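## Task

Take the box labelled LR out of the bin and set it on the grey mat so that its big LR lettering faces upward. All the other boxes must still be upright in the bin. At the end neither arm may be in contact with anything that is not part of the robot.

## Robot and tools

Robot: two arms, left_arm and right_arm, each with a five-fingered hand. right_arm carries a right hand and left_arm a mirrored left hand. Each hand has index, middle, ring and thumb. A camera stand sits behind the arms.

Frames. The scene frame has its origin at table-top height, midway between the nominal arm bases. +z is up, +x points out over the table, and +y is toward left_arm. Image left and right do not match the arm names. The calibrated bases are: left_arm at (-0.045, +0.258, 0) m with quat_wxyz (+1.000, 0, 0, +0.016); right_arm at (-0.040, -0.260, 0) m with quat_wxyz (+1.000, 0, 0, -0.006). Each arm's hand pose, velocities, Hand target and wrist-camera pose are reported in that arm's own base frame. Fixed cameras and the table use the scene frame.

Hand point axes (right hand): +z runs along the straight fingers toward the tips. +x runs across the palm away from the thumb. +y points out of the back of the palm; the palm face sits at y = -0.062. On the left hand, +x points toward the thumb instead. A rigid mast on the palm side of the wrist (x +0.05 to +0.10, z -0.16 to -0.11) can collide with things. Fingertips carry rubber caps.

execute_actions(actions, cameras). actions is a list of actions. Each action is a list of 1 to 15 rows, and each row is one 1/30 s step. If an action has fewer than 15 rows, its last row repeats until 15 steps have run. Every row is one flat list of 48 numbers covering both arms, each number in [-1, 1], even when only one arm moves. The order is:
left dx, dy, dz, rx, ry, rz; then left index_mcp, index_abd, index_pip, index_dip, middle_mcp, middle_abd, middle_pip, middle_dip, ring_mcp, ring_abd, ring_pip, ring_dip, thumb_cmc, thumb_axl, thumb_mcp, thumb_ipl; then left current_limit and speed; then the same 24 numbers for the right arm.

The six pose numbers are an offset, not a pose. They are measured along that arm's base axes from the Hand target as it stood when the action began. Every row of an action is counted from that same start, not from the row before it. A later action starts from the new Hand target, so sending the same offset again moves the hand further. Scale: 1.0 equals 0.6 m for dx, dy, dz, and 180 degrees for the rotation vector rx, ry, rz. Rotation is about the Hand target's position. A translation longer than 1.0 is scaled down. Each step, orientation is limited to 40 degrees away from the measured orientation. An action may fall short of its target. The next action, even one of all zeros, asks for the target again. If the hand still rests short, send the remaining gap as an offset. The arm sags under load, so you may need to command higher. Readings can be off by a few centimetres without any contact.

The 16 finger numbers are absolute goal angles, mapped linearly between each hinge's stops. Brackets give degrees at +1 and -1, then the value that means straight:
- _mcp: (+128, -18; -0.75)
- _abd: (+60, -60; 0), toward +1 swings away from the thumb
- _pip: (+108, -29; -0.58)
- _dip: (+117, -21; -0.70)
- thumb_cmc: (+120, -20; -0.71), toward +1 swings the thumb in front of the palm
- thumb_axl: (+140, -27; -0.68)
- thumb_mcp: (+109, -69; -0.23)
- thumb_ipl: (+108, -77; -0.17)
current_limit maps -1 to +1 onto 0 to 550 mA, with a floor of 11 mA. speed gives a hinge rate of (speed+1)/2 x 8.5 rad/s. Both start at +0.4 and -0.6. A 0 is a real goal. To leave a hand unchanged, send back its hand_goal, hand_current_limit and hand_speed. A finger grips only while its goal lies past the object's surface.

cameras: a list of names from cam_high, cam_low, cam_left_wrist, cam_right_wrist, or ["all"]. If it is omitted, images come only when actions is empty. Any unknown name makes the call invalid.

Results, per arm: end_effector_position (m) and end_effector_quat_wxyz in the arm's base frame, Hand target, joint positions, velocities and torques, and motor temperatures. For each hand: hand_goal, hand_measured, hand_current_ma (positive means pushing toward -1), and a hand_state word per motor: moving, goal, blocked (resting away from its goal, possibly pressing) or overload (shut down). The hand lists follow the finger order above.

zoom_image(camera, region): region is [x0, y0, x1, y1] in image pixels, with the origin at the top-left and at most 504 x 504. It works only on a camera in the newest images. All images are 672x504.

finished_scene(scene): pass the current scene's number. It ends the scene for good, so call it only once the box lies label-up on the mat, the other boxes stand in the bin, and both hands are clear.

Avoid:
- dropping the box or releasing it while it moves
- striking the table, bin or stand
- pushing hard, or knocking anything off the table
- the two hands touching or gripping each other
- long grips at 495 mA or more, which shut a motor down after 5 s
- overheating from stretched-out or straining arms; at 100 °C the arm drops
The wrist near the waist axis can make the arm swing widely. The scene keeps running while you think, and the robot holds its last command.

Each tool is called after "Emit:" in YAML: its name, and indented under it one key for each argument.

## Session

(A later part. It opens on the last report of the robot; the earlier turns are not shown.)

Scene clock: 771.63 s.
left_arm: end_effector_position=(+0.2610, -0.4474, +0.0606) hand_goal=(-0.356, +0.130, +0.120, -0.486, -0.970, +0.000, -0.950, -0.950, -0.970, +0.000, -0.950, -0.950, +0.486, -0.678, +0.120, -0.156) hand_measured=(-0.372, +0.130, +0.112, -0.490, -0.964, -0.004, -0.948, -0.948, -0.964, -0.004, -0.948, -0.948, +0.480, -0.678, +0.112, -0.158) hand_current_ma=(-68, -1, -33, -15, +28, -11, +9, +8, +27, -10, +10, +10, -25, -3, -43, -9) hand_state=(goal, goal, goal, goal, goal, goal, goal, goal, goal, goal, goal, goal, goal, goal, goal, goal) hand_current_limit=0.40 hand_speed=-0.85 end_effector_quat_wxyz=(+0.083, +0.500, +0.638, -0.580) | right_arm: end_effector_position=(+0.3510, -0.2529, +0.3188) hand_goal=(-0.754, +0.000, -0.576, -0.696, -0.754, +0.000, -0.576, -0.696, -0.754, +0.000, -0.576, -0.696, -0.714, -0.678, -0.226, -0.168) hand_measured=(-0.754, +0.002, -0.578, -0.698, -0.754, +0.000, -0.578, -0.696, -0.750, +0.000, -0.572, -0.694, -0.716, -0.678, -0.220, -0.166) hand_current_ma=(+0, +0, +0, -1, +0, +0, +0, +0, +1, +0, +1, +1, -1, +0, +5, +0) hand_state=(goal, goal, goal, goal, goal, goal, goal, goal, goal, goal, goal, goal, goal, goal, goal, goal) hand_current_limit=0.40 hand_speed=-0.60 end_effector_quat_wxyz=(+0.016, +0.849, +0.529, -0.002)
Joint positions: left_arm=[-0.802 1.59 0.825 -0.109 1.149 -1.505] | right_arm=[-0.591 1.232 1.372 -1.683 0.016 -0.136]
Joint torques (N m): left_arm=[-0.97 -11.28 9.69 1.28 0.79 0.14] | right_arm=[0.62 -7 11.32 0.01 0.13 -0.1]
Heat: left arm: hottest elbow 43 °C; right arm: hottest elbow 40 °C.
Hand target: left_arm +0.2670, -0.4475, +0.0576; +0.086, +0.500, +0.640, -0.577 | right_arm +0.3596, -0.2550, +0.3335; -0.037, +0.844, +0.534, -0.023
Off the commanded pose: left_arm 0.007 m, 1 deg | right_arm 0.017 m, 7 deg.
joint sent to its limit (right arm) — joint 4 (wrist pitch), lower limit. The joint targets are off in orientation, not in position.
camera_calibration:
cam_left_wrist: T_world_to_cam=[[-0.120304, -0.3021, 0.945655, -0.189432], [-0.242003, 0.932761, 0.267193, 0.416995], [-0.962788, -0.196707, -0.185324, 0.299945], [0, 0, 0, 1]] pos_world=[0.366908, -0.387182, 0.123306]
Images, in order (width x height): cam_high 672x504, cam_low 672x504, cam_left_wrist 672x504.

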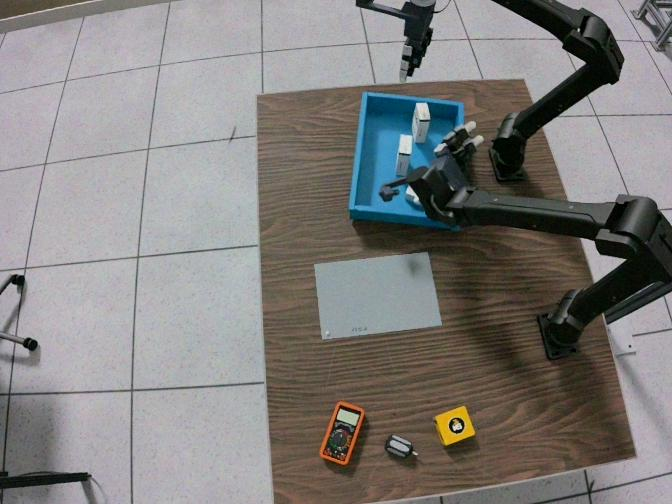

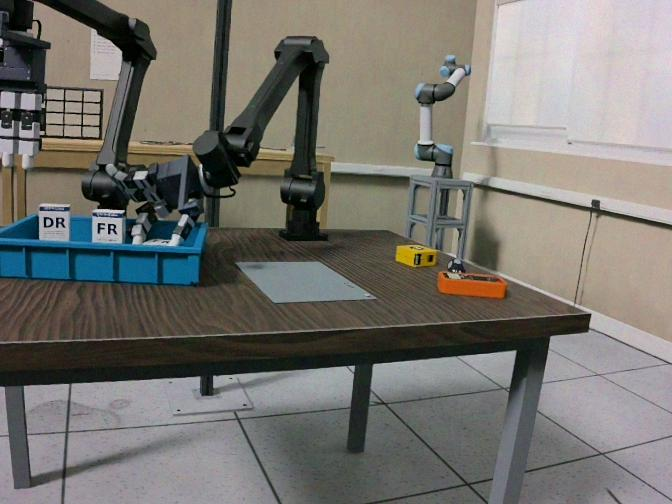

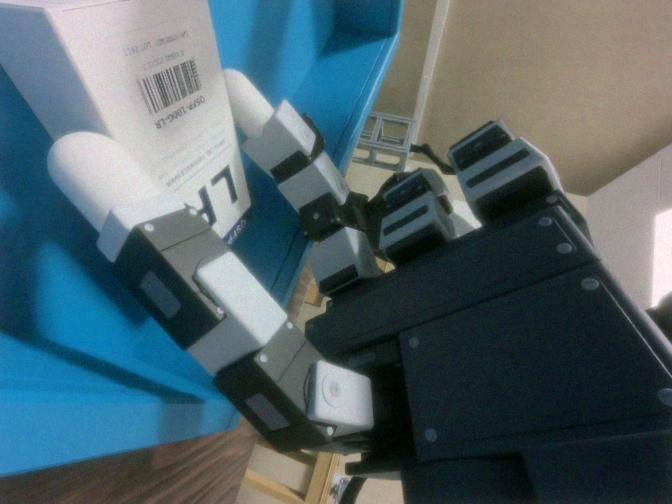

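Emit:
execute_actions:
  actions:
    - [[0,0,0,0,0,0,-0.35,0.13,0.18,-0.48,-0.97,0,-0.95,-0.95,-0.97,0,-0.95,-0.95,0.486,-0.678,0.18,-0.155,0.4,-0.85,0,0,0,0,0,0,-0.754,0,-0.576,-0.696,-0.754,0,-0.576,-0.696,-0.754,0,-0.576,-0.696,-0.714,-0.678,-0.226,-0.168,0.4,-0.6]]
    - [[0,0,0,0,0,0,-0.345,0.13,0.24,-0.475,-0.97,0,-0.95,-0.95,-0.97,0,-0.95,-0.95,0.486,-0.678,0.22,-0.15,0.4,-0.85,0,0,0,0,0,0,-0.754,0,-0.576,-0.696,-0.754,0,-0.576,-0.696,-0.754,0,-0.576,-0.696,-0.714,-0.678,-0.226,-0.168,0.4,-0.6]]
  cameras: ["cam_low","cam_left_wrist"]

Emit:
zoom_image:
  camera: "cam_left_wrist"
  region: [0, 0, 340, 300]

Emit:
zoom_image:
  camera: "cam_low"
  region: [125, 215, 205, 255]

Scene clock: 811.30 s.
left_arm: end_effector_position=(+0.2619, -0.4472, +0.0605) hand_goal=(-0.346, +0.130, +0.240, -0.476, -0.970, +0.000, -0.950, -0.950, -0.970, +0.000, -0.950, -0.950, +0.486, -0.678, +0.220, -0.150) hand_measured=(-0.384, +0.128, +0.146, -0.492, -0.964, -0.004, -0.948, -0.948, -0.964, -0.004, -0.948, -0.948, +0.478, -0.680, +0.126, -0.166) hand_current_ma=(-173, -5, -385, -65, +28, -11, +9, +8, +27, -10, +10, +10, -29, -5, -385, -84) hand_state=(blocked, goal, blocked, goal, goal, goal, goal, goal, goal, goal, goal, goal, goal, goal, blocked, goal) hand_current_limit=0.40 hand_speed=-0.85 end_effector_quat_wxyz=(+0.085, +0.500, +0.638, -0.579) | right_arm: end_effector_position=(+0.3510, -0.2529, +0.3188) hand_goal=(-0.754, +0.000, -0.576, -0.696, -0.754, +0.000, -0.576, -0.696, -0.754, +0.000, -0.576, -0.696, -0.714, -0.678, -0.226, -0.168) hand_measured=(-0.754, +0.002, -0.578, -0.698, -0.754, +0.000, -0.578, -0.696, -0.750, +0.000, -0.572, -0.694, -0.716, -0.678, -0.220, -0.166) hand_current_ma=(+0, +0, +0, -1, +0, +0, +0, +0, +1, +0, +1, +1, -1, +0, +5, +0) hand_state=(goal, goal, goal, goal, goal, goal, goal, goal, goal, goal, goal, goal, goal, goal, goal, goal) hand_current_limit=0.40 hand_speed=-0.60 end_effector_quat_wxyz=(+0.016, +0.849, +0.529, -0.002)
Joint positions: left_arm=[-0.801 1.59 0.825 -0.109 1.147 -1.502] | right_arm=[-0.591 1.232 1.372 -1.683 0.016 -0.136]
Joint torques (N m): left_arm=[-1.03 -11.22 9.72 1.29 0.87 0.12] | right_arm=[0.5 -7.12 11.34 0.03 0.13 -0.1]
Heat: left arm: hottest elbow 43 °C; right arm: hottest elbow 40 °C.
Hand target: left_arm +0.2671, -0.4474, +0.0576; +0.086, +0.500, +0.640, -0.577 | right_arm +0.3596, -0.2550, +0.3335; -0.037, +0.844, +0.534, -0.023
Off the commanded pose: left_arm 0.006 m, 0 deg | right_arm 0.017 m, 7 deg.
joint sent to its limit (right arm) — joint 4 (wrist pitch), lower limit. The joint targets are off in orientation, not in position.
camera_calibration:
cam_left_wrist: T_world_to_cam=[[-0.12351, -0.302049, 0.945257, -0.188306], [-0.244129, 0.932524, 0.266082, 0.417607], [-0.961845, -0.197901, -0.188915, 0.300271], [0, 0, 0, 1]] pos_world=[0.367506, -0.386882, 0.123606]
Images, in order (width x height): cam_low 672x504, cam_left_wrist 672x504.

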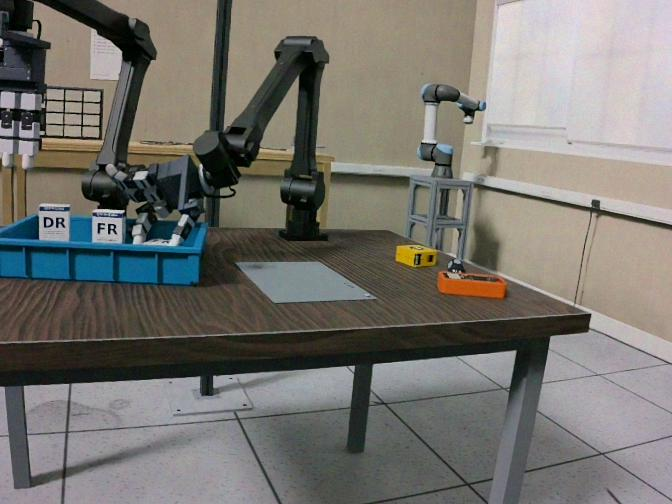

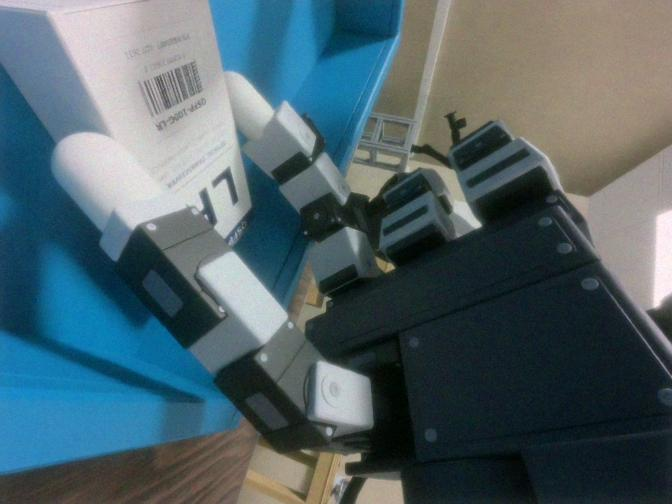

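Scaled by 1.482.

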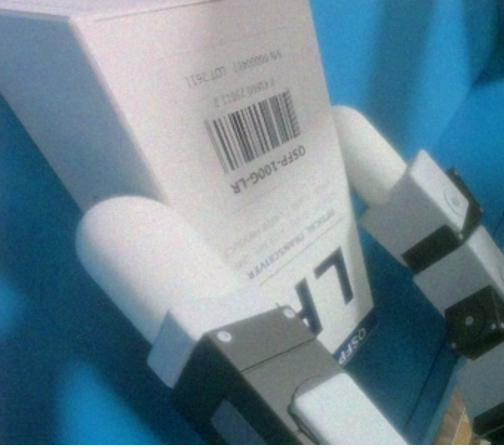

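Scaled by 6.300.

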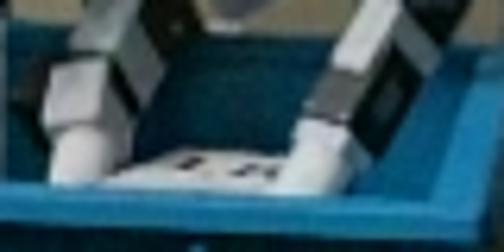

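Emit:
execute_actions:
  actions:
    - [[0,0,0,0,0,0,-0.34,0.13,0.34,-0.47,-0.97,0,-0.95,-0.95,-0.97,0,-0.95,-0.95,0.486,-0.678,0.28,-0.15,0.4,-0.8,0,0,0,0,0,0,-0.754,0,-0.576,-0.696,-0.754,0,-0.576,-0.696,-0.754,0,-0.576,-0.696,-0.714,-0.678,-0.226,-0.168,0.4,-0.6]]
    - [[-0.01,0.01,0.05,0,0,0,-0.34,0.13,0.34,-0.47,-0.97,0,-0.95,-0.95,-0.97,0,-0.95,-0.95,0.486,-0.678,0.28,-0.15,0.4,-0.8,0,0,0,0,0,0,-0.754,0,-0.576,-0.696,-0.754,0,-0.576,-0.696,-0.754,0,-0.576,-0.696,-0.714,-0.678,-0.226,-0.168,0.4,-0.6]]
  cameras: ["cam_low","cam_left_wrist"]

Emit:
zoom_image:
  camera: "cam_low"
  region: [100, 190, 230, 290]

Scene clock: 824.53 s.
left_arm: end_effector_position=(+0.2551, -0.4385, +0.0783) hand_goal=(-0.340, +0.130, +0.340, -0.470, -0.970, +0.000, -0.950, -0.950, -0.970, +0.000, -0.950, -0.950, +0.486, -0.678, +0.280, -0.150) hand_measured=(-0.384, +0.128, +0.150, -0.492, -0.964, -0.004, -0.948, -0.948, -0.964, -0.004, -0.948, -0.948, +0.474, -0.682, +0.126, -0.166) hand_current_ma=(-203, -7, -385, -91, +28, -11, +9, +8, +27, -10, +10, +10, -49, -16, -385, -85) hand_state=(blocked, goal, blocked, blocked, goal, goal, goal, goal, goal, goal, goal, goal, goal, goal, blocked, goal) hand_current_limit=0.40 hand_speed=-0.80 end_effector_quat_wxyz=(+0.078, +0.496, +0.645, -0.576) | right_arm: end_effector_position=(+0.3510, -0.2529, +0.3188) hand_goal=(-0.754, +0.000, -0.576, -0.696, -0.754, +0.000, -0.576, -0.696, -0.754, +0.000, -0.576, -0.696, -0.714, -0.678, -0.226, -0.168) hand_measured=(-0.754, +0.002, -0.578, -0.698, -0.754, +0.000, -0.578, -0.696, -0.750, +0.000, -0.572, -0.694, -0.716, -0.678, -0.220, -0.166) hand_current_ma=(+0, +0, +0, -1, +0, +0, +0, +0, +1, +0, +1, +1, -1, +0, +5, +0) hand_state=(goal, goal, goal, goal, goal, goal, goal, goal, goal, goal, goal, goal, goal, goal, goal, goal) hand_current_limit=0.40 hand_speed=-0.60 end_effector_quat_wxyz=(+0.016, +0.849, +0.529, -0.002)
Joint positions: left_arm=[-0.8 1.529 0.825 -0.191 1.142 -1.502] | right_arm=[-0.591 1.232 1.372 -1.683 0.016 -0.136]
Joint torques (N m): left_arm=[-1.14 -12.34 10.66 1.11 1.09 0.11] | right_arm=[0.62 -6.95 11.36 0.01 0.14 -0.1]
Heat: left arm: hottest elbow 43 °C; right arm: hottest elbow 40 °C.
Hand target: left_arm +0.2611, -0.4416, +0.0879; +0.086, +0.500, +0.640, -0.577 | right_arm +0.3596, -0.2550, +0.3335; -0.037, +0.844, +0.534, -0.023
Off the commanded pose: left_arm 0.011 m, 1 deg | right_arm 0.017 m, 7 deg.
joint sent to its limit (right arm) — joint 4 (wrist pitch), lower limit. The joint targets are off in orientation, not in position.
camera_calibration:
cam_left_wrist: T_world_to_cam=[[-0.110994, -0.31969, 0.940999, -0.213892], [-0.244714, 0.926488, 0.285895, 0.399074], [-0.963221, -0.198543, -0.181067, 0.298272], [0, 0, 0, 1]] pos_world=[0.36122, -0.378897, 0.141186]
Images, in order (width x height): cam_low 672x504, cam_left_wrist 672x504.

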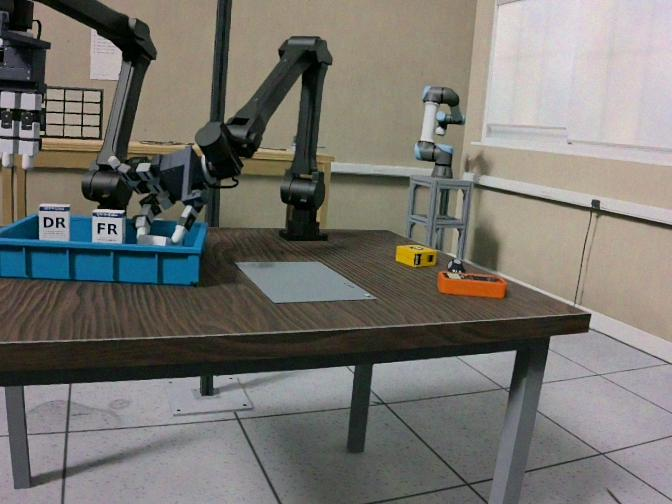

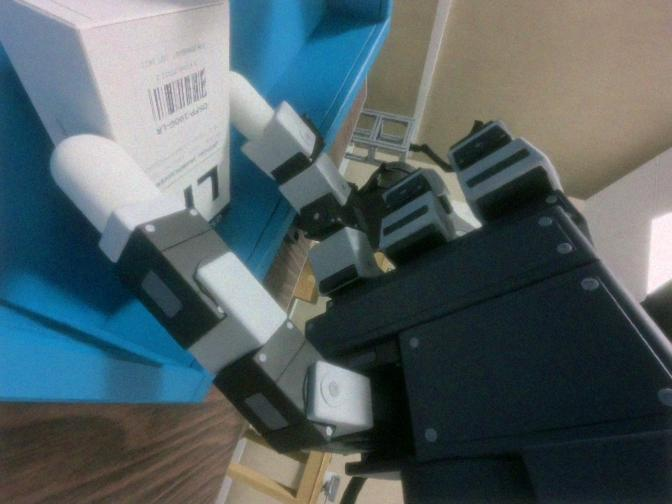

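Scaled by 3.877.

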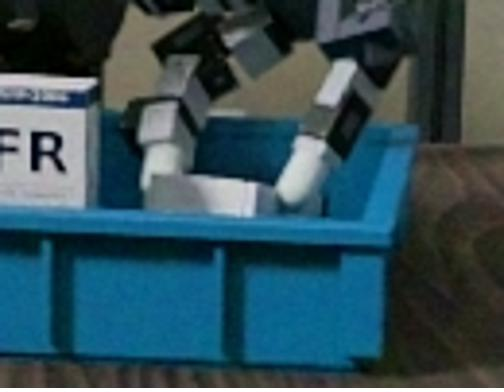

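Emit:
execute_actions:
  actions:
    - [[0,0,0.05,0,0,0,-0.34,0.13,0.34,-0.47,-0.97,0,-0.95,-0.95,-0.97,0,-0.95,-0.95,0.486,-0.678,0.28,-0.15,0.4,-0.8,0,0,0,0,0,0,-0.754,0,-0.576,-0.696,-0.754,0,-0.576,-0.696,-0.754,0,-0.576,-0.696,-0.714,-0.678,-0.226,-0.168,0.4,-0.6]]
    - [[0,0,0.07,0,0,0,-0.34,0.13,0.34,-0.47,-0.97,0,-0.95,-0.95,-0.97,0,-0.95,-0.95,0.486,-0.678,0.28,-0.15,0.4,-0.8,0,0,0,0,0,0,-0.754,0,-0.576,-0.696,-0.754,0,-0.576,-0.696,-0.754,0,-0.576,-0.696,-0.714,-0.678,-0.226,-0.168,0.4,-0.6]]
    - [[0,0,0.07,0,0,0,-0.34,0.13,0.34,-0.47,-0.97,0,-0.95,-0.95,-0.97,0,-0.95,-0.95,0.486,-0.678,0.28,-0.15,0.4,-0.8,0,0,0,0,0,0,-0.754,0,-0.576,-0.696,-0.754,0,-0.576,-0.696,-0.754,0,-0.576,-0.696,-0.714,-0.678,-0.226,-0.168,0.4,-0.6]]
  cameras: ["cam_high","cam_low","cam_left_wrist"]

Emit:
zoom_image:
  camera: "cam_low"
  region: [90, 150, 250, 280]

Emit:
zoom_image:
  camera: "cam_high"
  region: [370, 90, 510, 240]

Scene clock: 837.97 s.
left_arm: end_effector_position=(+0.2494, -0.4304, +0.1758) hand_goal=(-0.340, +0.130, +0.340, -0.470, -0.970, +0.000, -0.950, -0.950, -0.970, +0.000, -0.950, -0.950, +0.486, -0.678, +0.280, -0.150) hand_measured=(-0.384, +0.128, +0.158, -0.492, -0.962, -0.004, -0.948, -0.948, -0.962, -0.004, -0.948, -0.948, +0.472, -0.682, +0.126, -0.166) hand_current_ma=(-203, -6, -385, -91, +29, -11, +9, +8, +29, -10, +10, +10, -58, -18, -385, -93) hand_state=(blocked, goal, blocked, blocked, goal, goal, goal, goal, goal, goal, goal, goal, goal, goal, blocked, goal) hand_current_limit=0.40 hand_speed=-0.80 end_effector_quat_wxyz=(+0.065, +0.489, +0.654, -0.574) | right_arm: end_effector_position=(+0.3510, -0.2529, +0.3188) hand_goal=(-0.754, +0.000, -0.576, -0.696, -0.754, +0.000, -0.576, -0.696, -0.754, +0.000, -0.576, -0.696, -0.714, -0.678, -0.226, -0.168) hand_measured=(-0.754, +0.002, -0.578, -0.698, -0.754, +0.000, -0.578, -0.696, -0.750, +0.000, -0.572, -0.694, -0.716, -0.678, -0.220, -0.166) hand_current_ma=(+0, +0, +0, -1, +0, +0, +0, +0, +1, +0, +1, +1, -1, +0, +5, +0) hand_state=(goal, goal, goal, goal, goal, goal, goal, goal, goal, goal, goal, goal, goal, goal, goal, goal) hand_current_limit=0.40 hand_speed=-0.60 end_effector_quat_wxyz=(+0.016, +0.849, +0.529, -0.002)
Joint positions: left_arm=[-0.797 1.361 0.96 -0.526 1.141 -1.506] | right_arm=[-0.591 1.232 1.372 -1.683 0.016 -0.136]
Joint torques (N m): left_arm=[-1.32 -10.87 15.34 1.11 1.12 0.13] | right_arm=[0.73 -7 11.36 0.03 0.13 -0.11]
Heat: left arm: hottest elbow 43 °C; right arm: hottest elbow 40 °C.
Hand target: left_arm +0.2611, -0.4415, +0.2016; +0.086, +0.500, +0.640, -0.577 | right_arm +0.3596, -0.2550, +0.3335; -0.037, +0.844, +0.534, -0.023
Off the commanded pose: left_arm 0.031 m, 3 deg | right_arm 0.017 m, 7 deg.
joint sent to its limit (right arm) — joint 4 (wrist pitch), lower limit. The joint targets are off in orientation, not in position.
camera_calibration:
cam_left_wrist: T_world_to_cam=[[-0.0859827, -0.343364, 0.935258, -0.319113], [-0.24145, 0.917932, 0.314805, 0.352776], [-0.966596, -0.198751, -0.161832, 0.309338], [0, 0, 0, 1]] pos_world=[0.356745, -0.371916, 0.237458]
Images, in order (width x height): cam_high 672x504, cam_low 672x504, cam_left_wrist 672x504.

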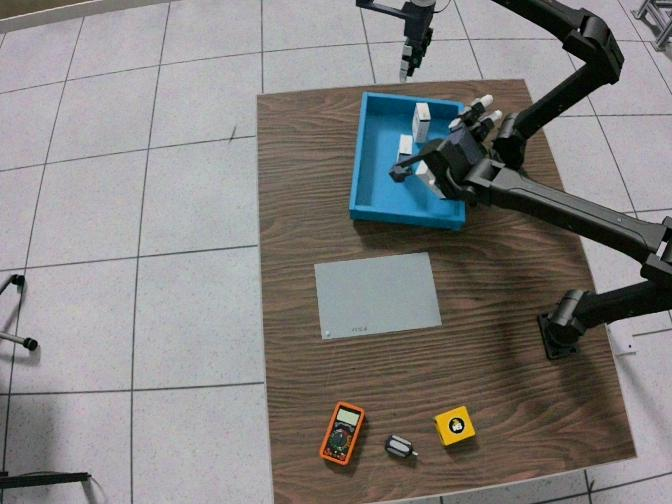

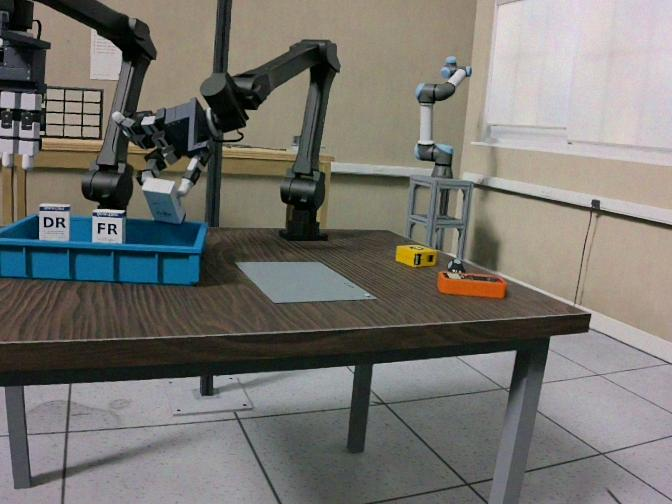

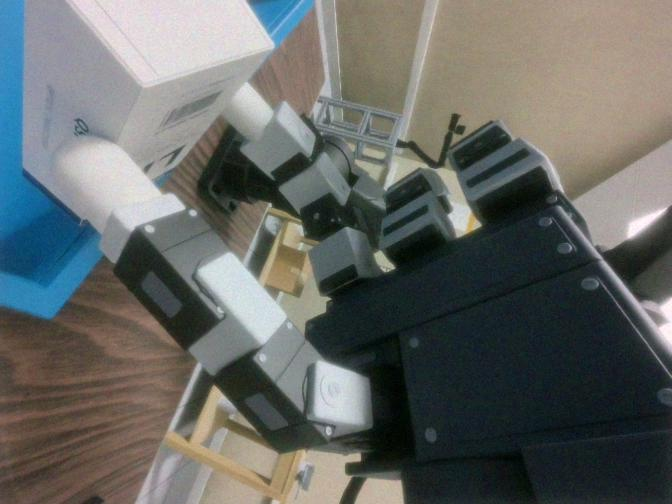

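Scaled by 3.150.

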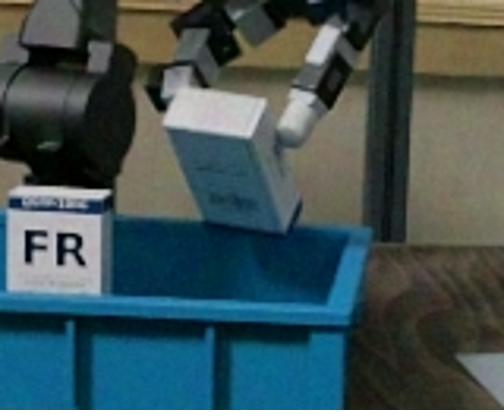

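Scaled by 3.360.

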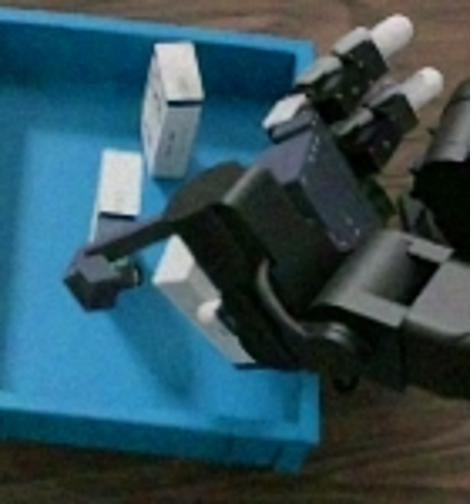

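Emit:
execute_actions:
  actions:
    - [[0,0.01,0.1,0,0,0,-0.34,0.13,0.34,-0.47,-0.97,0,-0.95,-0.95,-0.97,0,-0.95,-0.95,0.486,-0.678,0.28,-0.15,0.4,-0.8,0,0,0,0,0,0,-0.754,0,-0.576,-0.696,-0.754,0,-0.576,-0.696,-0.754,0,-0.576,-0.696,-0.714,-0.678,-0.226,-0.168,0.4,-0.6]]
    - [[0.02,0.05,0.02,0,0,0.02,-0.34,0.13,0.34,-0.47,-0.97,0,-0.95,-0.95,-0.97,0,-0.95,-0.95,0.486,-0.678,0.28,-0.15,0.4,-0.8,0,0,0,0,0,0,-0.754,0,-0.576,-0.696,-0.754,0,-0.576,-0.696,-0.754,0,-0.576,-0.696,-0.714,-0.678,-0.226,-0.168,0.4,-0.6]]
    - [[0.045,0.09,0,0,0,0.03,-0.34,0.13,0.34,-0.47,-0.97,0,-0.95,-0.95,-0.97,0,-0.95,-0.95,0.486,-0.678,0.28,-0.15,0.4,-0.8,0,0,0,0,0,0,-0.754,0,-0.576,-0.696,-0.754,0,-0.576,-0.696,-0.754,0,-0.576,-0.696,-0.714,-0.678,-0.226,-0.168,0.4,-0.6]]
  cameras: ["cam_high","cam_low"]

Scene clock: 869.50 s.
left_arm: end_effector_position=(+0.3010, -0.3470, +0.2638) hand_goal=(-0.340, +0.130, +0.340, -0.470, -0.970, +0.000, -0.950, -0.950, -0.970, +0.000, -0.950, -0.950, +0.486, -0.678, +0.280, -0.150) hand_measured=(-0.338, +0.126, +0.338, -0.472, -0.962, -0.004, -0.948, -0.948, -0.962, -0.004, -0.948, -0.948, +0.480, -0.682, +0.278, -0.152) hand_current_ma=(+8, -10, -10, -9, +33, -11, +9, +8, +31, -10, +10, +10, -26, -16, -9, -8) hand_state=(goal, goal, goal, goal, goal, goal, goal, goal, goal, goal, goal, goal, goal, goal, goal, goal) hand_current_limit=0.40 hand_speed=-0.80 end_effector_quat_wxyz=(+0.127, +0.439, +0.684, -0.568) | right_arm: end_effector_position=(+0.3510, -0.2529, +0.3188) hand_goal=(-0.754, +0.000, -0.576, -0.696, -0.754, +0.000, -0.576, -0.696, -0.754, +0.000, -0.576, -0.696, -0.714, -0.678, -0.226, -0.168) hand_measured=(-0.754, +0.002, -0.578, -0.698, -0.754, +0.000, -0.578, -0.696, -0.750, +0.000, -0.572, -0.694, -0.716, -0.678, -0.220, -0.166) hand_current_ma=(+0, +0, +0, -1, +0, +0, +0, +0, +1, +0, +1, +1, -1, +0, +5, +0) hand_state=(goal, goal, goal, goal, goal, goal, goal, goal, goal, goal, goal, goal, goal, goal, goal, goal) hand_current_limit=0.40 hand_speed=-0.60 end_effector_quat_wxyz=(+0.016, +0.849, +0.529, -0.002)
Joint positions: left_arm=[-0.577 1.2 1.057 -0.845 1.173 -1.4] | right_arm=[-0.591 1.232 1.372 -1.683 0.016 -0.136]
Joint torques (N m): left_arm=[-2.2 -8.23 13.09 0.91 1.16 0.11] | right_arm=[0.62 -6.95 11.33 0.02 0.13 -0.1]
Heat: left arm: hottest elbow 47 °C; right arm: hottest elbow 40 °C.
Hand target: left_arm +0.3001, -0.3515, +0.2737; +0.131, +0.448, +0.677, -0.569 | right_arm +0.3596, -0.2550, +0.3335; -0.037, +0.844, +0.534, -0.023
Off the commanded pose: left_arm 0.011 m, 1 deg | right_arm 0.017 m, 7 deg.
joint sent to its limit (right arm) — joint 4 (wrist pitch), lower limit. The joint targets are off in orientation, not in position.
Images, in order (width x height): cam_high 672x504, cam_low 672x504.

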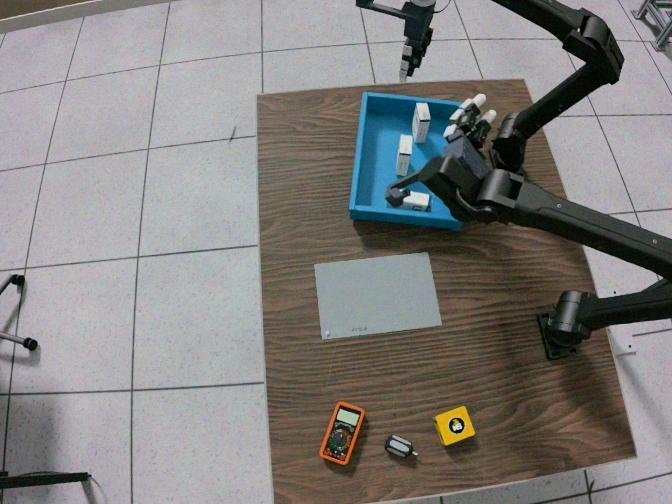

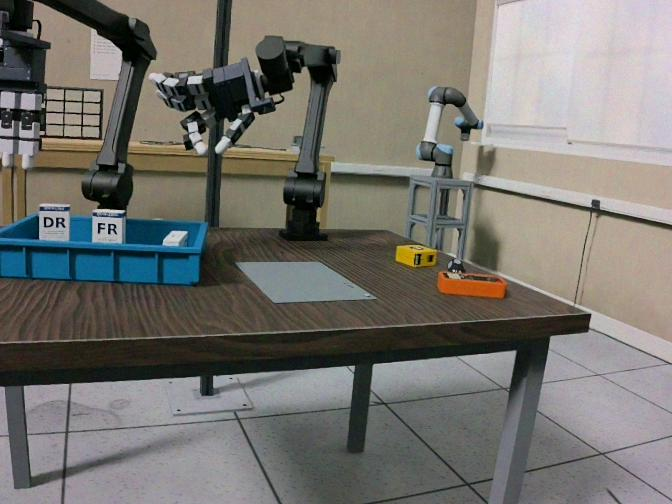

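Emit:
zoom_image:
  camera: "cam_high"
  region: [345, 85, 485, 235]

Emit:
zoom_image:
  camera: "cam_low"
  region: [30, 190, 230, 290]

Scaled by 3.360.

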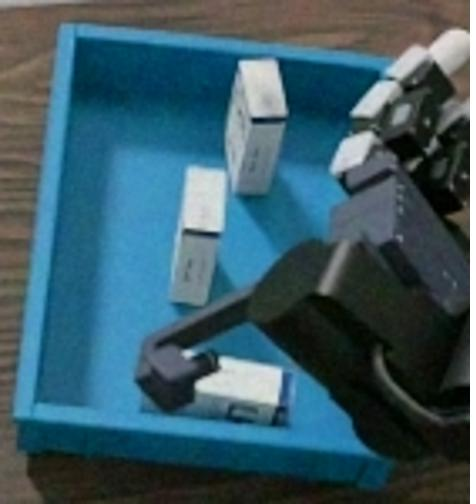

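Scaled by 2.520.

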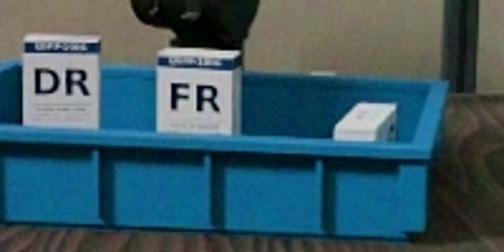

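Emit:
execute_actions:
  actions:
    - [[0,0.12,0.03,0,0,0,-0.37,0.13,-0.022,-0.493,-0.97,0,-0.95,-0.95,-0.97,0,-0.95,-0.95,0.486,-0.678,0,-0.168,0.4,-0.6,0,0,0,0,0,0,-0.754,0,-0.576,-0.696,-0.754,0,-0.576,-0.696,-0.754,0,-0.576,-0.696,-0.714,-0.678,-0.226,-0.168,0.4,-0.6]]
    - [[-0.08,0.15,0.03,0,0,0,-0.37,0.13,-0.022,-0.493,-0.97,0,-0.95,-0.95,-0.97,0,-0.95,-0.95,0.486,-0.678,0,-0.168,0.4,-0.6,0,0,0,0,0,0,-0.754,0,-0.576,-0.696,-0.754,0,-0.576,-0.696,-0.754,0,-0.576,-0.696,-0.714,-0.678,-0.226,-0.168,0.4,-0.6]]
  cameras: ["cam_high","cam_low","cam_left_wrist"]

Emit:
zoom_image:
  camera: "cam_high"
  region: [345, 85, 485, 235]

Emit:
zoom_image:
  camera: "cam_high"
  region: [380, 175, 450, 225]

Emit:
zoom_image:
  camera: "cam_low"
  region: [130, 200, 220, 260]

Scene clock: 884.50 s.
left_arm: end_effector_position=(+0.2490, -0.1885, +0.2983) hand_goal=(-0.370, +0.130, -0.022, -0.494, -0.970, +0.000, -0.950, -0.950, -0.970, +0.000, -0.950, -0.950, +0.486, -0.678, +0.000, -0.168) hand_measured=(-0.364, +0.128, -0.020, -0.492, -0.958, -0.002, -0.948, -0.948, -0.960, -0.002, -0.948, -0.948, +0.482, -0.680, +0.002, -0.166) hand_current_ma=(+20, -7, +8, +8, +49, -8, +10, +8, +42, -8, +10, +10, -18, -6, +6, +6) hand_state=(goal, goal, goal, goal, goal, goal, goal, goal, goal, goal, goal, goal, goal, goal, goal, goal) hand_current_limit=0.40 hand_speed=-0.60 end_effector_quat_wxyz=(+0.168, +0.410, +0.718, -0.537) | right_arm: end_effector_position=(+0.3510, -0.2529, +0.3188) hand_goal=(-0.754, +0.000, -0.576, -0.696, -0.754, +0.000, -0.576, -0.696, -0.754, +0.000, -0.576, -0.696, -0.714, -0.678, -0.226, -0.168) hand_measured=(-0.754, +0.002, -0.578, -0.698, -0.754, +0.000, -0.578, -0.696, -0.750, +0.000, -0.572, -0.694, -0.716, -0.678, -0.220, -0.166) hand_current_ma=(+0, +0, +0, -1, +0, +0, +0, +0, +1, +0, +1, +1, -1, +0, +5, +0) hand_state=(goal, goal, goal, goal, goal, goal, goal, goal, goal, goal, goal, goal, goal, goal, goal, goal) hand_current_limit=0.40 hand_speed=-0.60 end_effector_quat_wxyz=(+0.016, +0.849, +0.529, -0.002)
Joint positions: left_arm=[-0.199 0.956 1.024 -1.681 1.196 -0.702] | right_arm=[-0.591 1.232 1.372 -1.683 0.016 -0.136]
Joint torques (N m): left_arm=[-1.9 -2.49 12.9 0.21 1.2 0.12] | right_arm=[0.62 -7 11.37 0.01 0.13 -0.1]
Heat: left arm: hottest elbow 48 °C; right arm: hottest elbow 40 °C.
Hand target: left_arm +0.2521, -0.1896, +0.3098; +0.131, +0.448, +0.677, -0.569 | right_arm +0.3596, -0.2550, +0.3335; -0.037, +0.844, +0.534, -0.023
Off the commanded pose: left_arm 0.012 m, 8 deg | right_arm 0.017 m, 7 deg.
joint sent to its limit (left arm) — joint 4 (wrist pitch), lower limit. The joint targets are off in orientation, not in position.
joint sent to its limit (right arm) — joint 4 (wrist pitch), lower limit. The joint targets are off in orientation, not in position.
camera_calibration:
cam_left_wrist: T_world_to_cam=[[-0.0501196, -0.372188, 0.926803, -0.362504], [-0.514843, 0.8048, 0.295352, 0.144493], [-0.855818, -0.462355, -0.231955, 0.320611], [0, 0, 0, 1]] pos_world=[0.330608, -0.102971, 0.36766]
Images, in order (width x height): cam_high 672x504, cam_low 672x504, cam_left_wrist 672x504.

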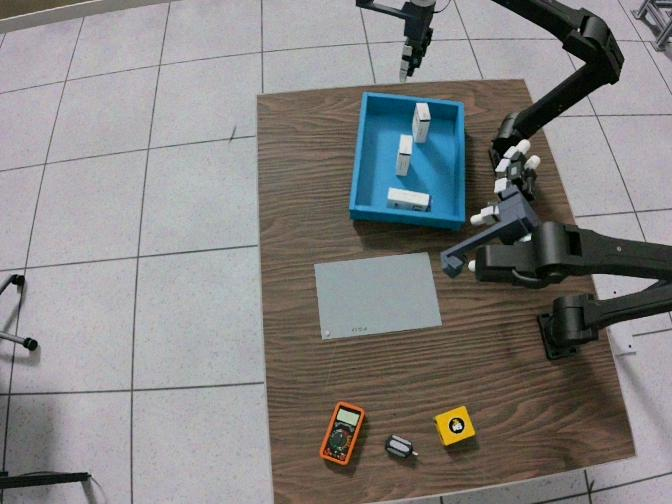

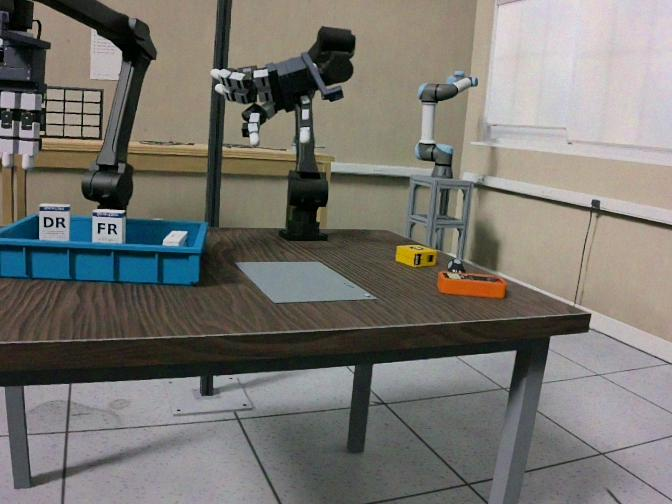

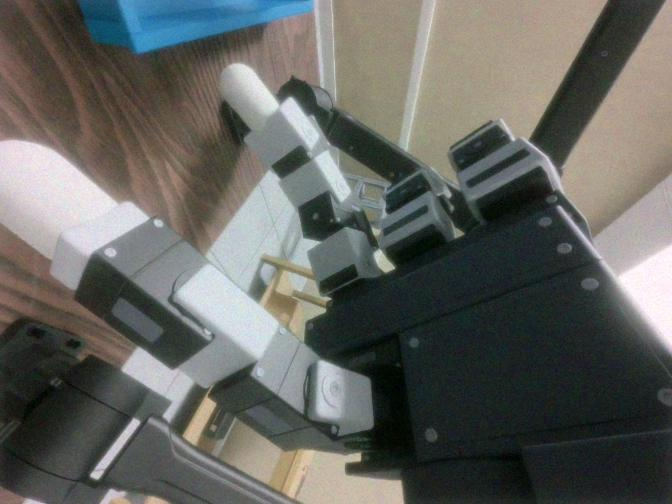

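Scaled by 3.360.

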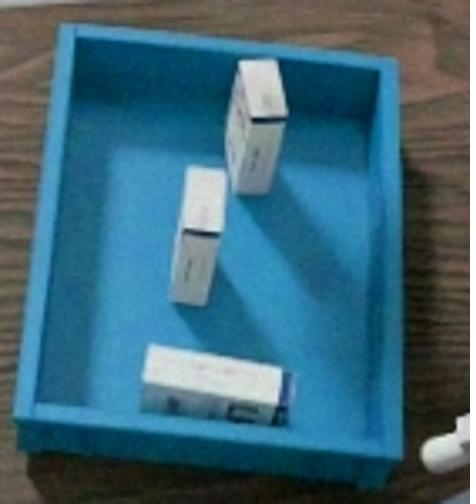

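Scaled by 7.200.

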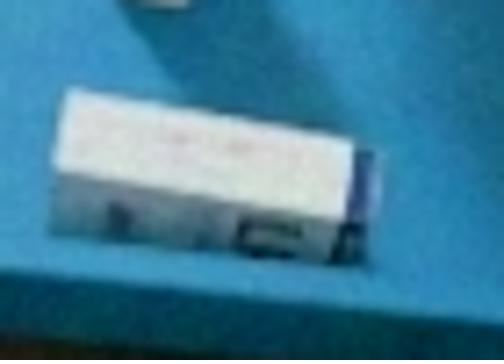

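Scaled by 5.600.

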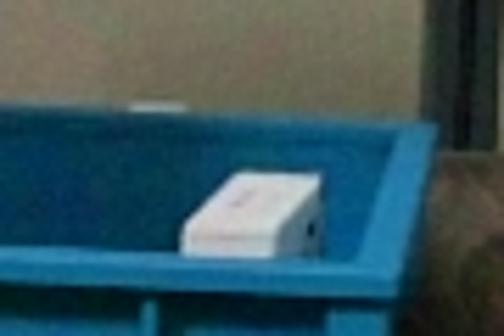

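Emit:
execute_actions:
  actions:
    - [[0,0.12,0,0,0,0,-0.37,0.13,-0.022,-0.493,-0.97,0,-0.95,-0.95,-0.97,0,-0.95,-0.95,0.486,-0.678,0,-0.168,0.4,-0.6,0,0.09,0,0.0032,-0.0072,0.1375,-0.754,0,-0.576,-0.696,-0.754,0,-0.576,-0.696,-0.3,0,0,-0.4,-0.714,-0.678,-0.226,-0.168,0.4,-0.6]]
    - [[-0.03,0.12,0,0,0,0,-0.37,0.13,-0.022,-0.493,-0.97,0,-0.95,-0.95,-0.97,0,-0.95,-0.95,0.486,-0.678,0,-0.168,0.4,-0.6,0,0.1,0,0.0032,-0.0072,0.1375,-0.754,0,-0.576,-0.696,-0.754,0,-0.576,-0.696,0.2,0,0.5,0,-0.714,-0.678,-0.226,-0.168,0.4,-0.6]]
    - [[-0.03,0.12,0,0,0,0,-0.37,0.13,-0.022,-0.493,-0.97,0,-0.95,-0.95,-0.97,0,-0.95,-0.95,0.486,-0.678,0,-0.168,0.4,-0.6,0,0.1,0,0.0032,-0.0072,0.1375,-0.754,0,-0.576,-0.696,-0.754,0,-0.576,-0.696,0.45,0,0.7,0,-0.714,-0.678,-0.226,-0.168,0.4,-0.6]]
    - [[0,0,0,0,0,0,-0.37,0.13,-0.022,-0.493,-0.97,0,-0.95,-0.95,-0.97,0,-0.95,-0.95,0.486,-0.678,0,-0.168,0.4,-0.6,0,0.1,0,0.0032,-0.0072,0.1375,-0.754,0,-0.576,-0.696,-0.754,0,-0.576,-0.696,0.45,0,0.7,0,-0.714,-0.678,-0.226,-0.168,0.4,-0.6]]
    - [[0,0,0,0,0,0,-0.37,0.13,-0.022,-0.493,-0.97,0,-0.95,-0.95,-0.97,0,-0.95,-0.95,0.486,-0.678,0,-0.168,0.4,-0.6,0,0.1,0,0,0,0,-0.754,0,-0.576,-0.696,-0.754,0,-0.576,-0.696,0.45,0,0.7,0,-0.714,-0.678,-0.226,-0.168,0.4,-0.6]]
    - [[0,0,0,0,0,0,-0.37,0.13,-0.022,-0.493,-0.97,0,-0.95,-0.95,-0.97,0,-0.95,-0.95,0.486,-0.678,0,-0.168,0.4,-0.6,0,0.1,0,0,0,0,-0.754,0,-0.576,-0.696,-0.754,0,-0.576,-0.696,0.45,0,0.7,0,-0.714,-0.678,-0.226,-0.168,0.4,-0.6]]
    - [[0,0,0,0,0,0,-0.37,0.13,-0.022,-0.493,-0.97,0,-0.95,-0.95,-0.97,0,-0.95,-0.95,0.486,-0.678,0,-0.168,0.4,-0.6,-0.012,0.1,-0.03,0,0,0,-0.754,0,-0.576,-0.696,-0.754,0,-0.576,-0.696,0.45,0,0.7,0,-0.714,-0.678,-0.226,-0.168,0.4,-0.6]]
  cameras: ["cam_high","cam_low","cam_right_wrist"]

Scene clock: 972.07 s.
left_arm: end_effector_position=(+0.2143, +0.0262, +0.2994) hand_goal=(-0.370, +0.130, -0.022, -0.494, -0.970, +0.000, -0.950, -0.950, -0.970, +0.000, -0.950, -0.950, +0.486, -0.678, +0.000, -0.168) hand_measured=(-0.370, +0.128, -0.024, -0.492, -0.964, -0.002, -0.948, -0.948, -0.964, -0.002, -0.948, -0.948, +0.482, -0.680, +0.004, -0.166) hand_current_ma=(+0, -5, -4, +6, +28, -5, +8, +8, +27, -5, +8, +10, -16, -6, +18, +6) hand_state=(goal, goal, goal, goal, goal, goal, goal, goal, goal, goal, goal, goal, goal, goal, goal, goal) hand_current_limit=0.40 hand_speed=-0.60 end_effector_quat_wxyz=(+0.288, +0.255, +0.900, -0.207) | right_arm: end_effector_position=(+0.3486, +0.1606, +0.3204) hand_goal=(-0.754, +0.000, -0.576, -0.696, -0.754, +0.000, -0.576, -0.696, +0.450, +0.000, +0.700, +0.000, -0.714, -0.678, -0.226, -0.168) hand_measured=(-0.752, +0.000, -0.576, -0.698, -0.752, +0.000, -0.576, -0.696, +0.438, +0.000, +0.698, -0.002, -0.714, -0.678, -0.220, -0.166) hand_current_ma=(+1, +0, +0, -1, +1, +0, +0, +0, -10, +0, +0, -1, +0, +0, +5, +0) hand_state=(goal, goal, goal, goal, goal, goal, goal, goal, goal, goal, goal, goal, goal, goal, goal, goal) hand_current_limit=0.40 hand_speed=-0.60 end_effector_quat_wxyz=(+0.021, +0.133, +0.991, +0.012)
Joint positions: left_arm=[0.369 0.581 0.953 -1.684 0.685 -0.743] | right_arm=[0.27 1.143 1.304 -1.682 -0.006 -1.033]
Joint torques (N m): left_arm=[-2.26 3.72 12.66 0.88 0.71 0.09] | right_arm=[-0.09 -5.19 8.61 0.12 0.05 0.09]
Motor temperatures (°C): left_arm=[26 31 51 27 30 25] | right_arm=[26 31 41 25 25 28]
Heat: left arm: hottest elbow 51 °C; right arm: hottest elbow 41 °C.
Hand target: left_arm +0.2161, +0.0265, +0.3099; +0.184, +0.400, +0.764, -0.472 | right_arm +0.3524, +0.1590, +0.3154; +0.000, +0.142, +0.990, +0.000
Off the commanded pose: left_arm 0.011 m, 40 deg; orientation clipped at the end of an earlier action of this call | right_arm 0.007 m, 3 deg.
joint sent to its limit (left arm) — joint 4 (wrist pitch), lower limit. The joint targets are off in orientation, not in position.
joint sent to its limit (right arm) — joint 4 (wrist pitch), lower limit. The joint targets still meet the commanded pose.
camera_calibration:
cam_right_wrist: T_world_to_cam=[[0.899754, 0.434677, 0.0387089, -0.364934], [0.277134, -0.637656, 0.718743, -0.26972], [0.337104, -0.635965, -0.694197, 0.331482], [0, 0, 0, 1]] pos_world=[0.291355, 0.197451, 0.4381]
Images, in order (width x height): cam_high 672x504, cam_low 672x504, cam_right_wrist 672x504.

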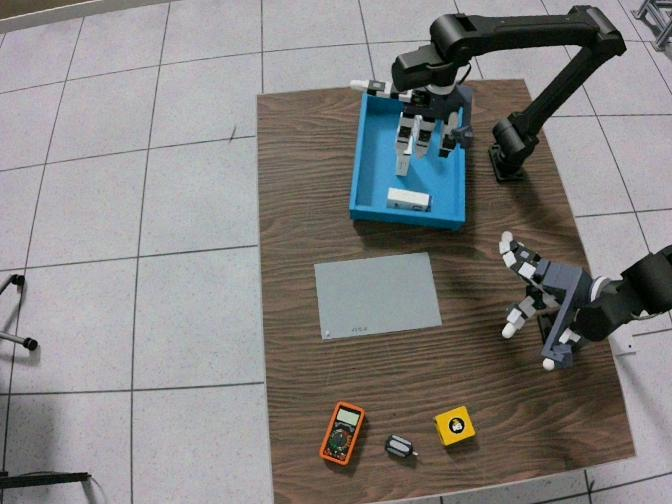

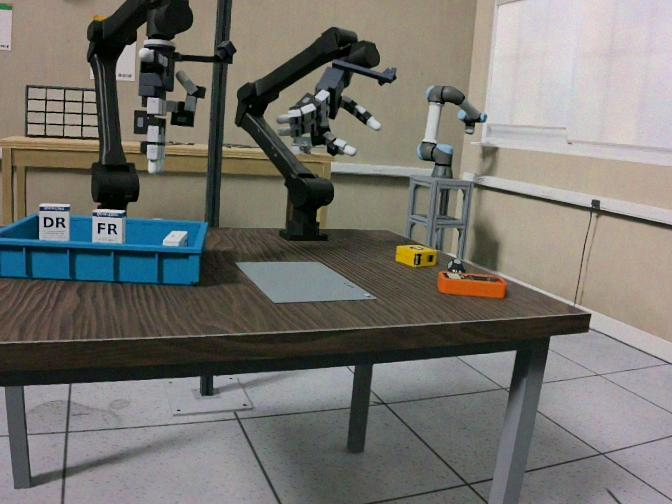

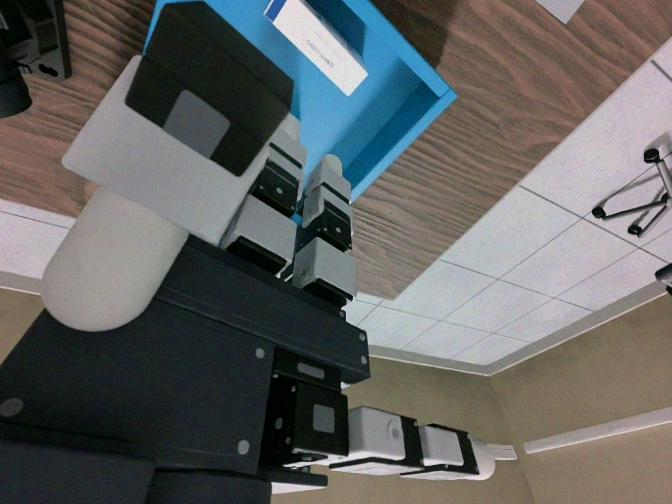

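Emit:
execute_actions:
  actions:
    - [[0,0,0,0,0,0,-0.37,0.13,-0.022,-0.493,-0.97,0,-0.95,-0.95,-0.97,0,-0.95,-0.95,0.486,-0.678,0,-0.168,0.4,-0.6,-0.01,0.045,0,0,0,0,-0.754,0,-0.576,-0.696,-0.754,0,-0.576,-0.696,0.45,0,0.7,0,-0.714,-0.678,-0.226,-0.168,0.4,-0.6]]
    - [[0,0,0,0,0,0,-0.37,0.13,-0.022,-0.493,-0.97,0,-0.95,-0.95,-0.97,0,-0.95,-0.95,0.486,-0.678,0,-0.168,0.4,-0.6,0,0.045,-0.08,0,0,0,-0.754,0,-0.576,-0.696,-0.754,0,-0.576,-0.696,0.45,0,0.7,0,-0.714,-0.678,-0.226,-0.168,0.4,-0.6]]
  cameras: ["cam_high","cam_low"]

Scene clock: 1007.87 s.
left_arm: end_effector_position=(+0.2143, +0.0262, +0.2994) hand_goal=(-0.370, +0.130, -0.022, -0.494, -0.970, +0.000, -0.950, -0.950, -0.970, +0.000, -0.950, -0.950, +0.486, -0.678, +0.000, -0.168) hand_measured=(-0.370, +0.128, -0.024, -0.492, -0.964, -0.002, -0.948, -0.948, -0.964, -0.002, -0.948, -0.948, +0.482, -0.680, +0.004, -0.166) hand_current_ma=(+0, -5, -4, +6, +28, -5, +8, +8, +27, -5, +8, +10, -16, -6, +18, +6) hand_state=(goal, goal, goal, goal, goal, goal, goal, goal, goal, goal, goal, goal, goal, goal, goal, goal) hand_current_limit=0.40 hand_speed=-0.60 end_effector_quat_wxyz=(+0.288, +0.255, +0.900, -0.207) | right_arm: end_effector_position=(+0.3419, +0.2134, +0.2650) hand_goal=(-0.754, +0.000, -0.576, -0.696, -0.754, +0.000, -0.576, -0.696, +0.450, +0.000, +0.700, +0.000, -0.714, -0.678, -0.226, -0.168) hand_measured=(-0.754, +0.000, -0.576, -0.698, -0.754, +0.000, -0.576, -0.696, +0.440, +0.000, +0.698, -0.002, -0.716, -0.678, -0.220, -0.166) hand_current_ma=(+0, +0, +0, -1, +0, +0, +0, +0, -7, +0, +0, -1, +0, +0, +5, +0) hand_state=(goal, goal, goal, goal, goal, goal, goal, goal, goal, goal, goal, goal, goal, goal, goal, goal) hand_current_limit=0.40 hand_speed=-0.60 end_effector_quat_wxyz=(-0.006, +0.135, +0.991, -0.003)
Joint positions: left_arm=[0.369 0.581 0.953 -1.684 0.685 -0.743] | right_arm=[0.434 1.202 1.216 -1.597 -0.001 -0.867]
Joint torques (N m): left_arm=[-2.26 3.72 12.66 0.87 0.71 0.09] | right_arm=[-0.03 -7.18 8.87 0.44 0.05 0.09]
Heat: left arm: hottest elbow 50 °C; right arm: hottest elbow 39 °C.
Hand target: left_arm +0.2161, +0.0265, +0.3099; +0.184, +0.400, +0.764, -0.472 | right_arm +0.3464, +0.2130, +0.2674; +0.000, +0.142, +0.990, +0.000
Off the commanded pose: left_arm 0.011 m, 40 deg | right_arm 0.005 m, 1 deg.
joint sent to its limit (left arm) — joint 4 (wrist pitch), lower limit. The joint targets are off in orientation, not in position.
Images, in order (width x height): cam_high 672x504, cam_low 672x504.

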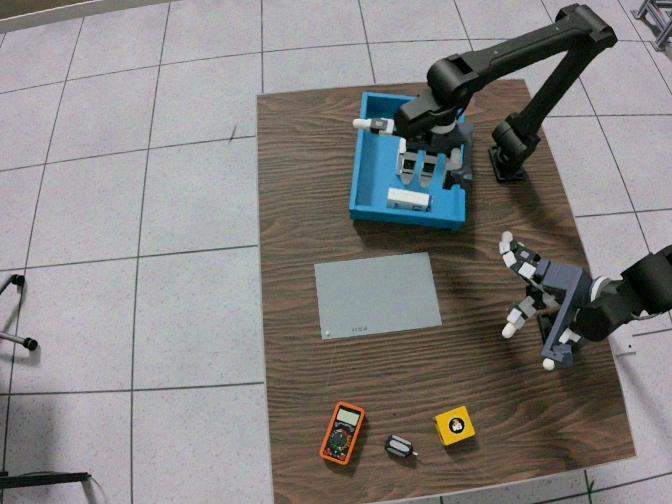

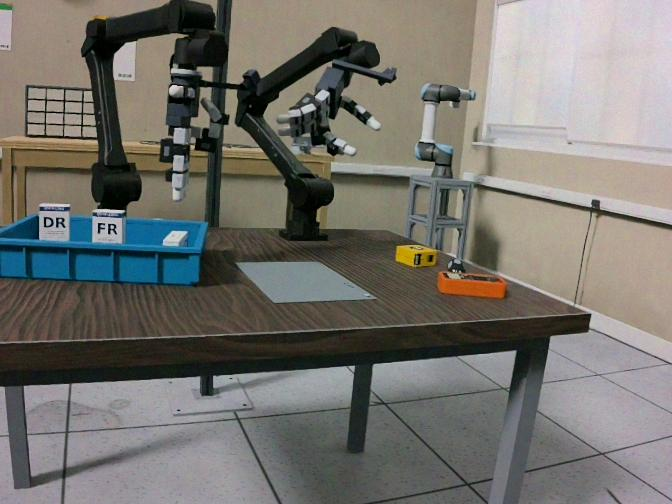

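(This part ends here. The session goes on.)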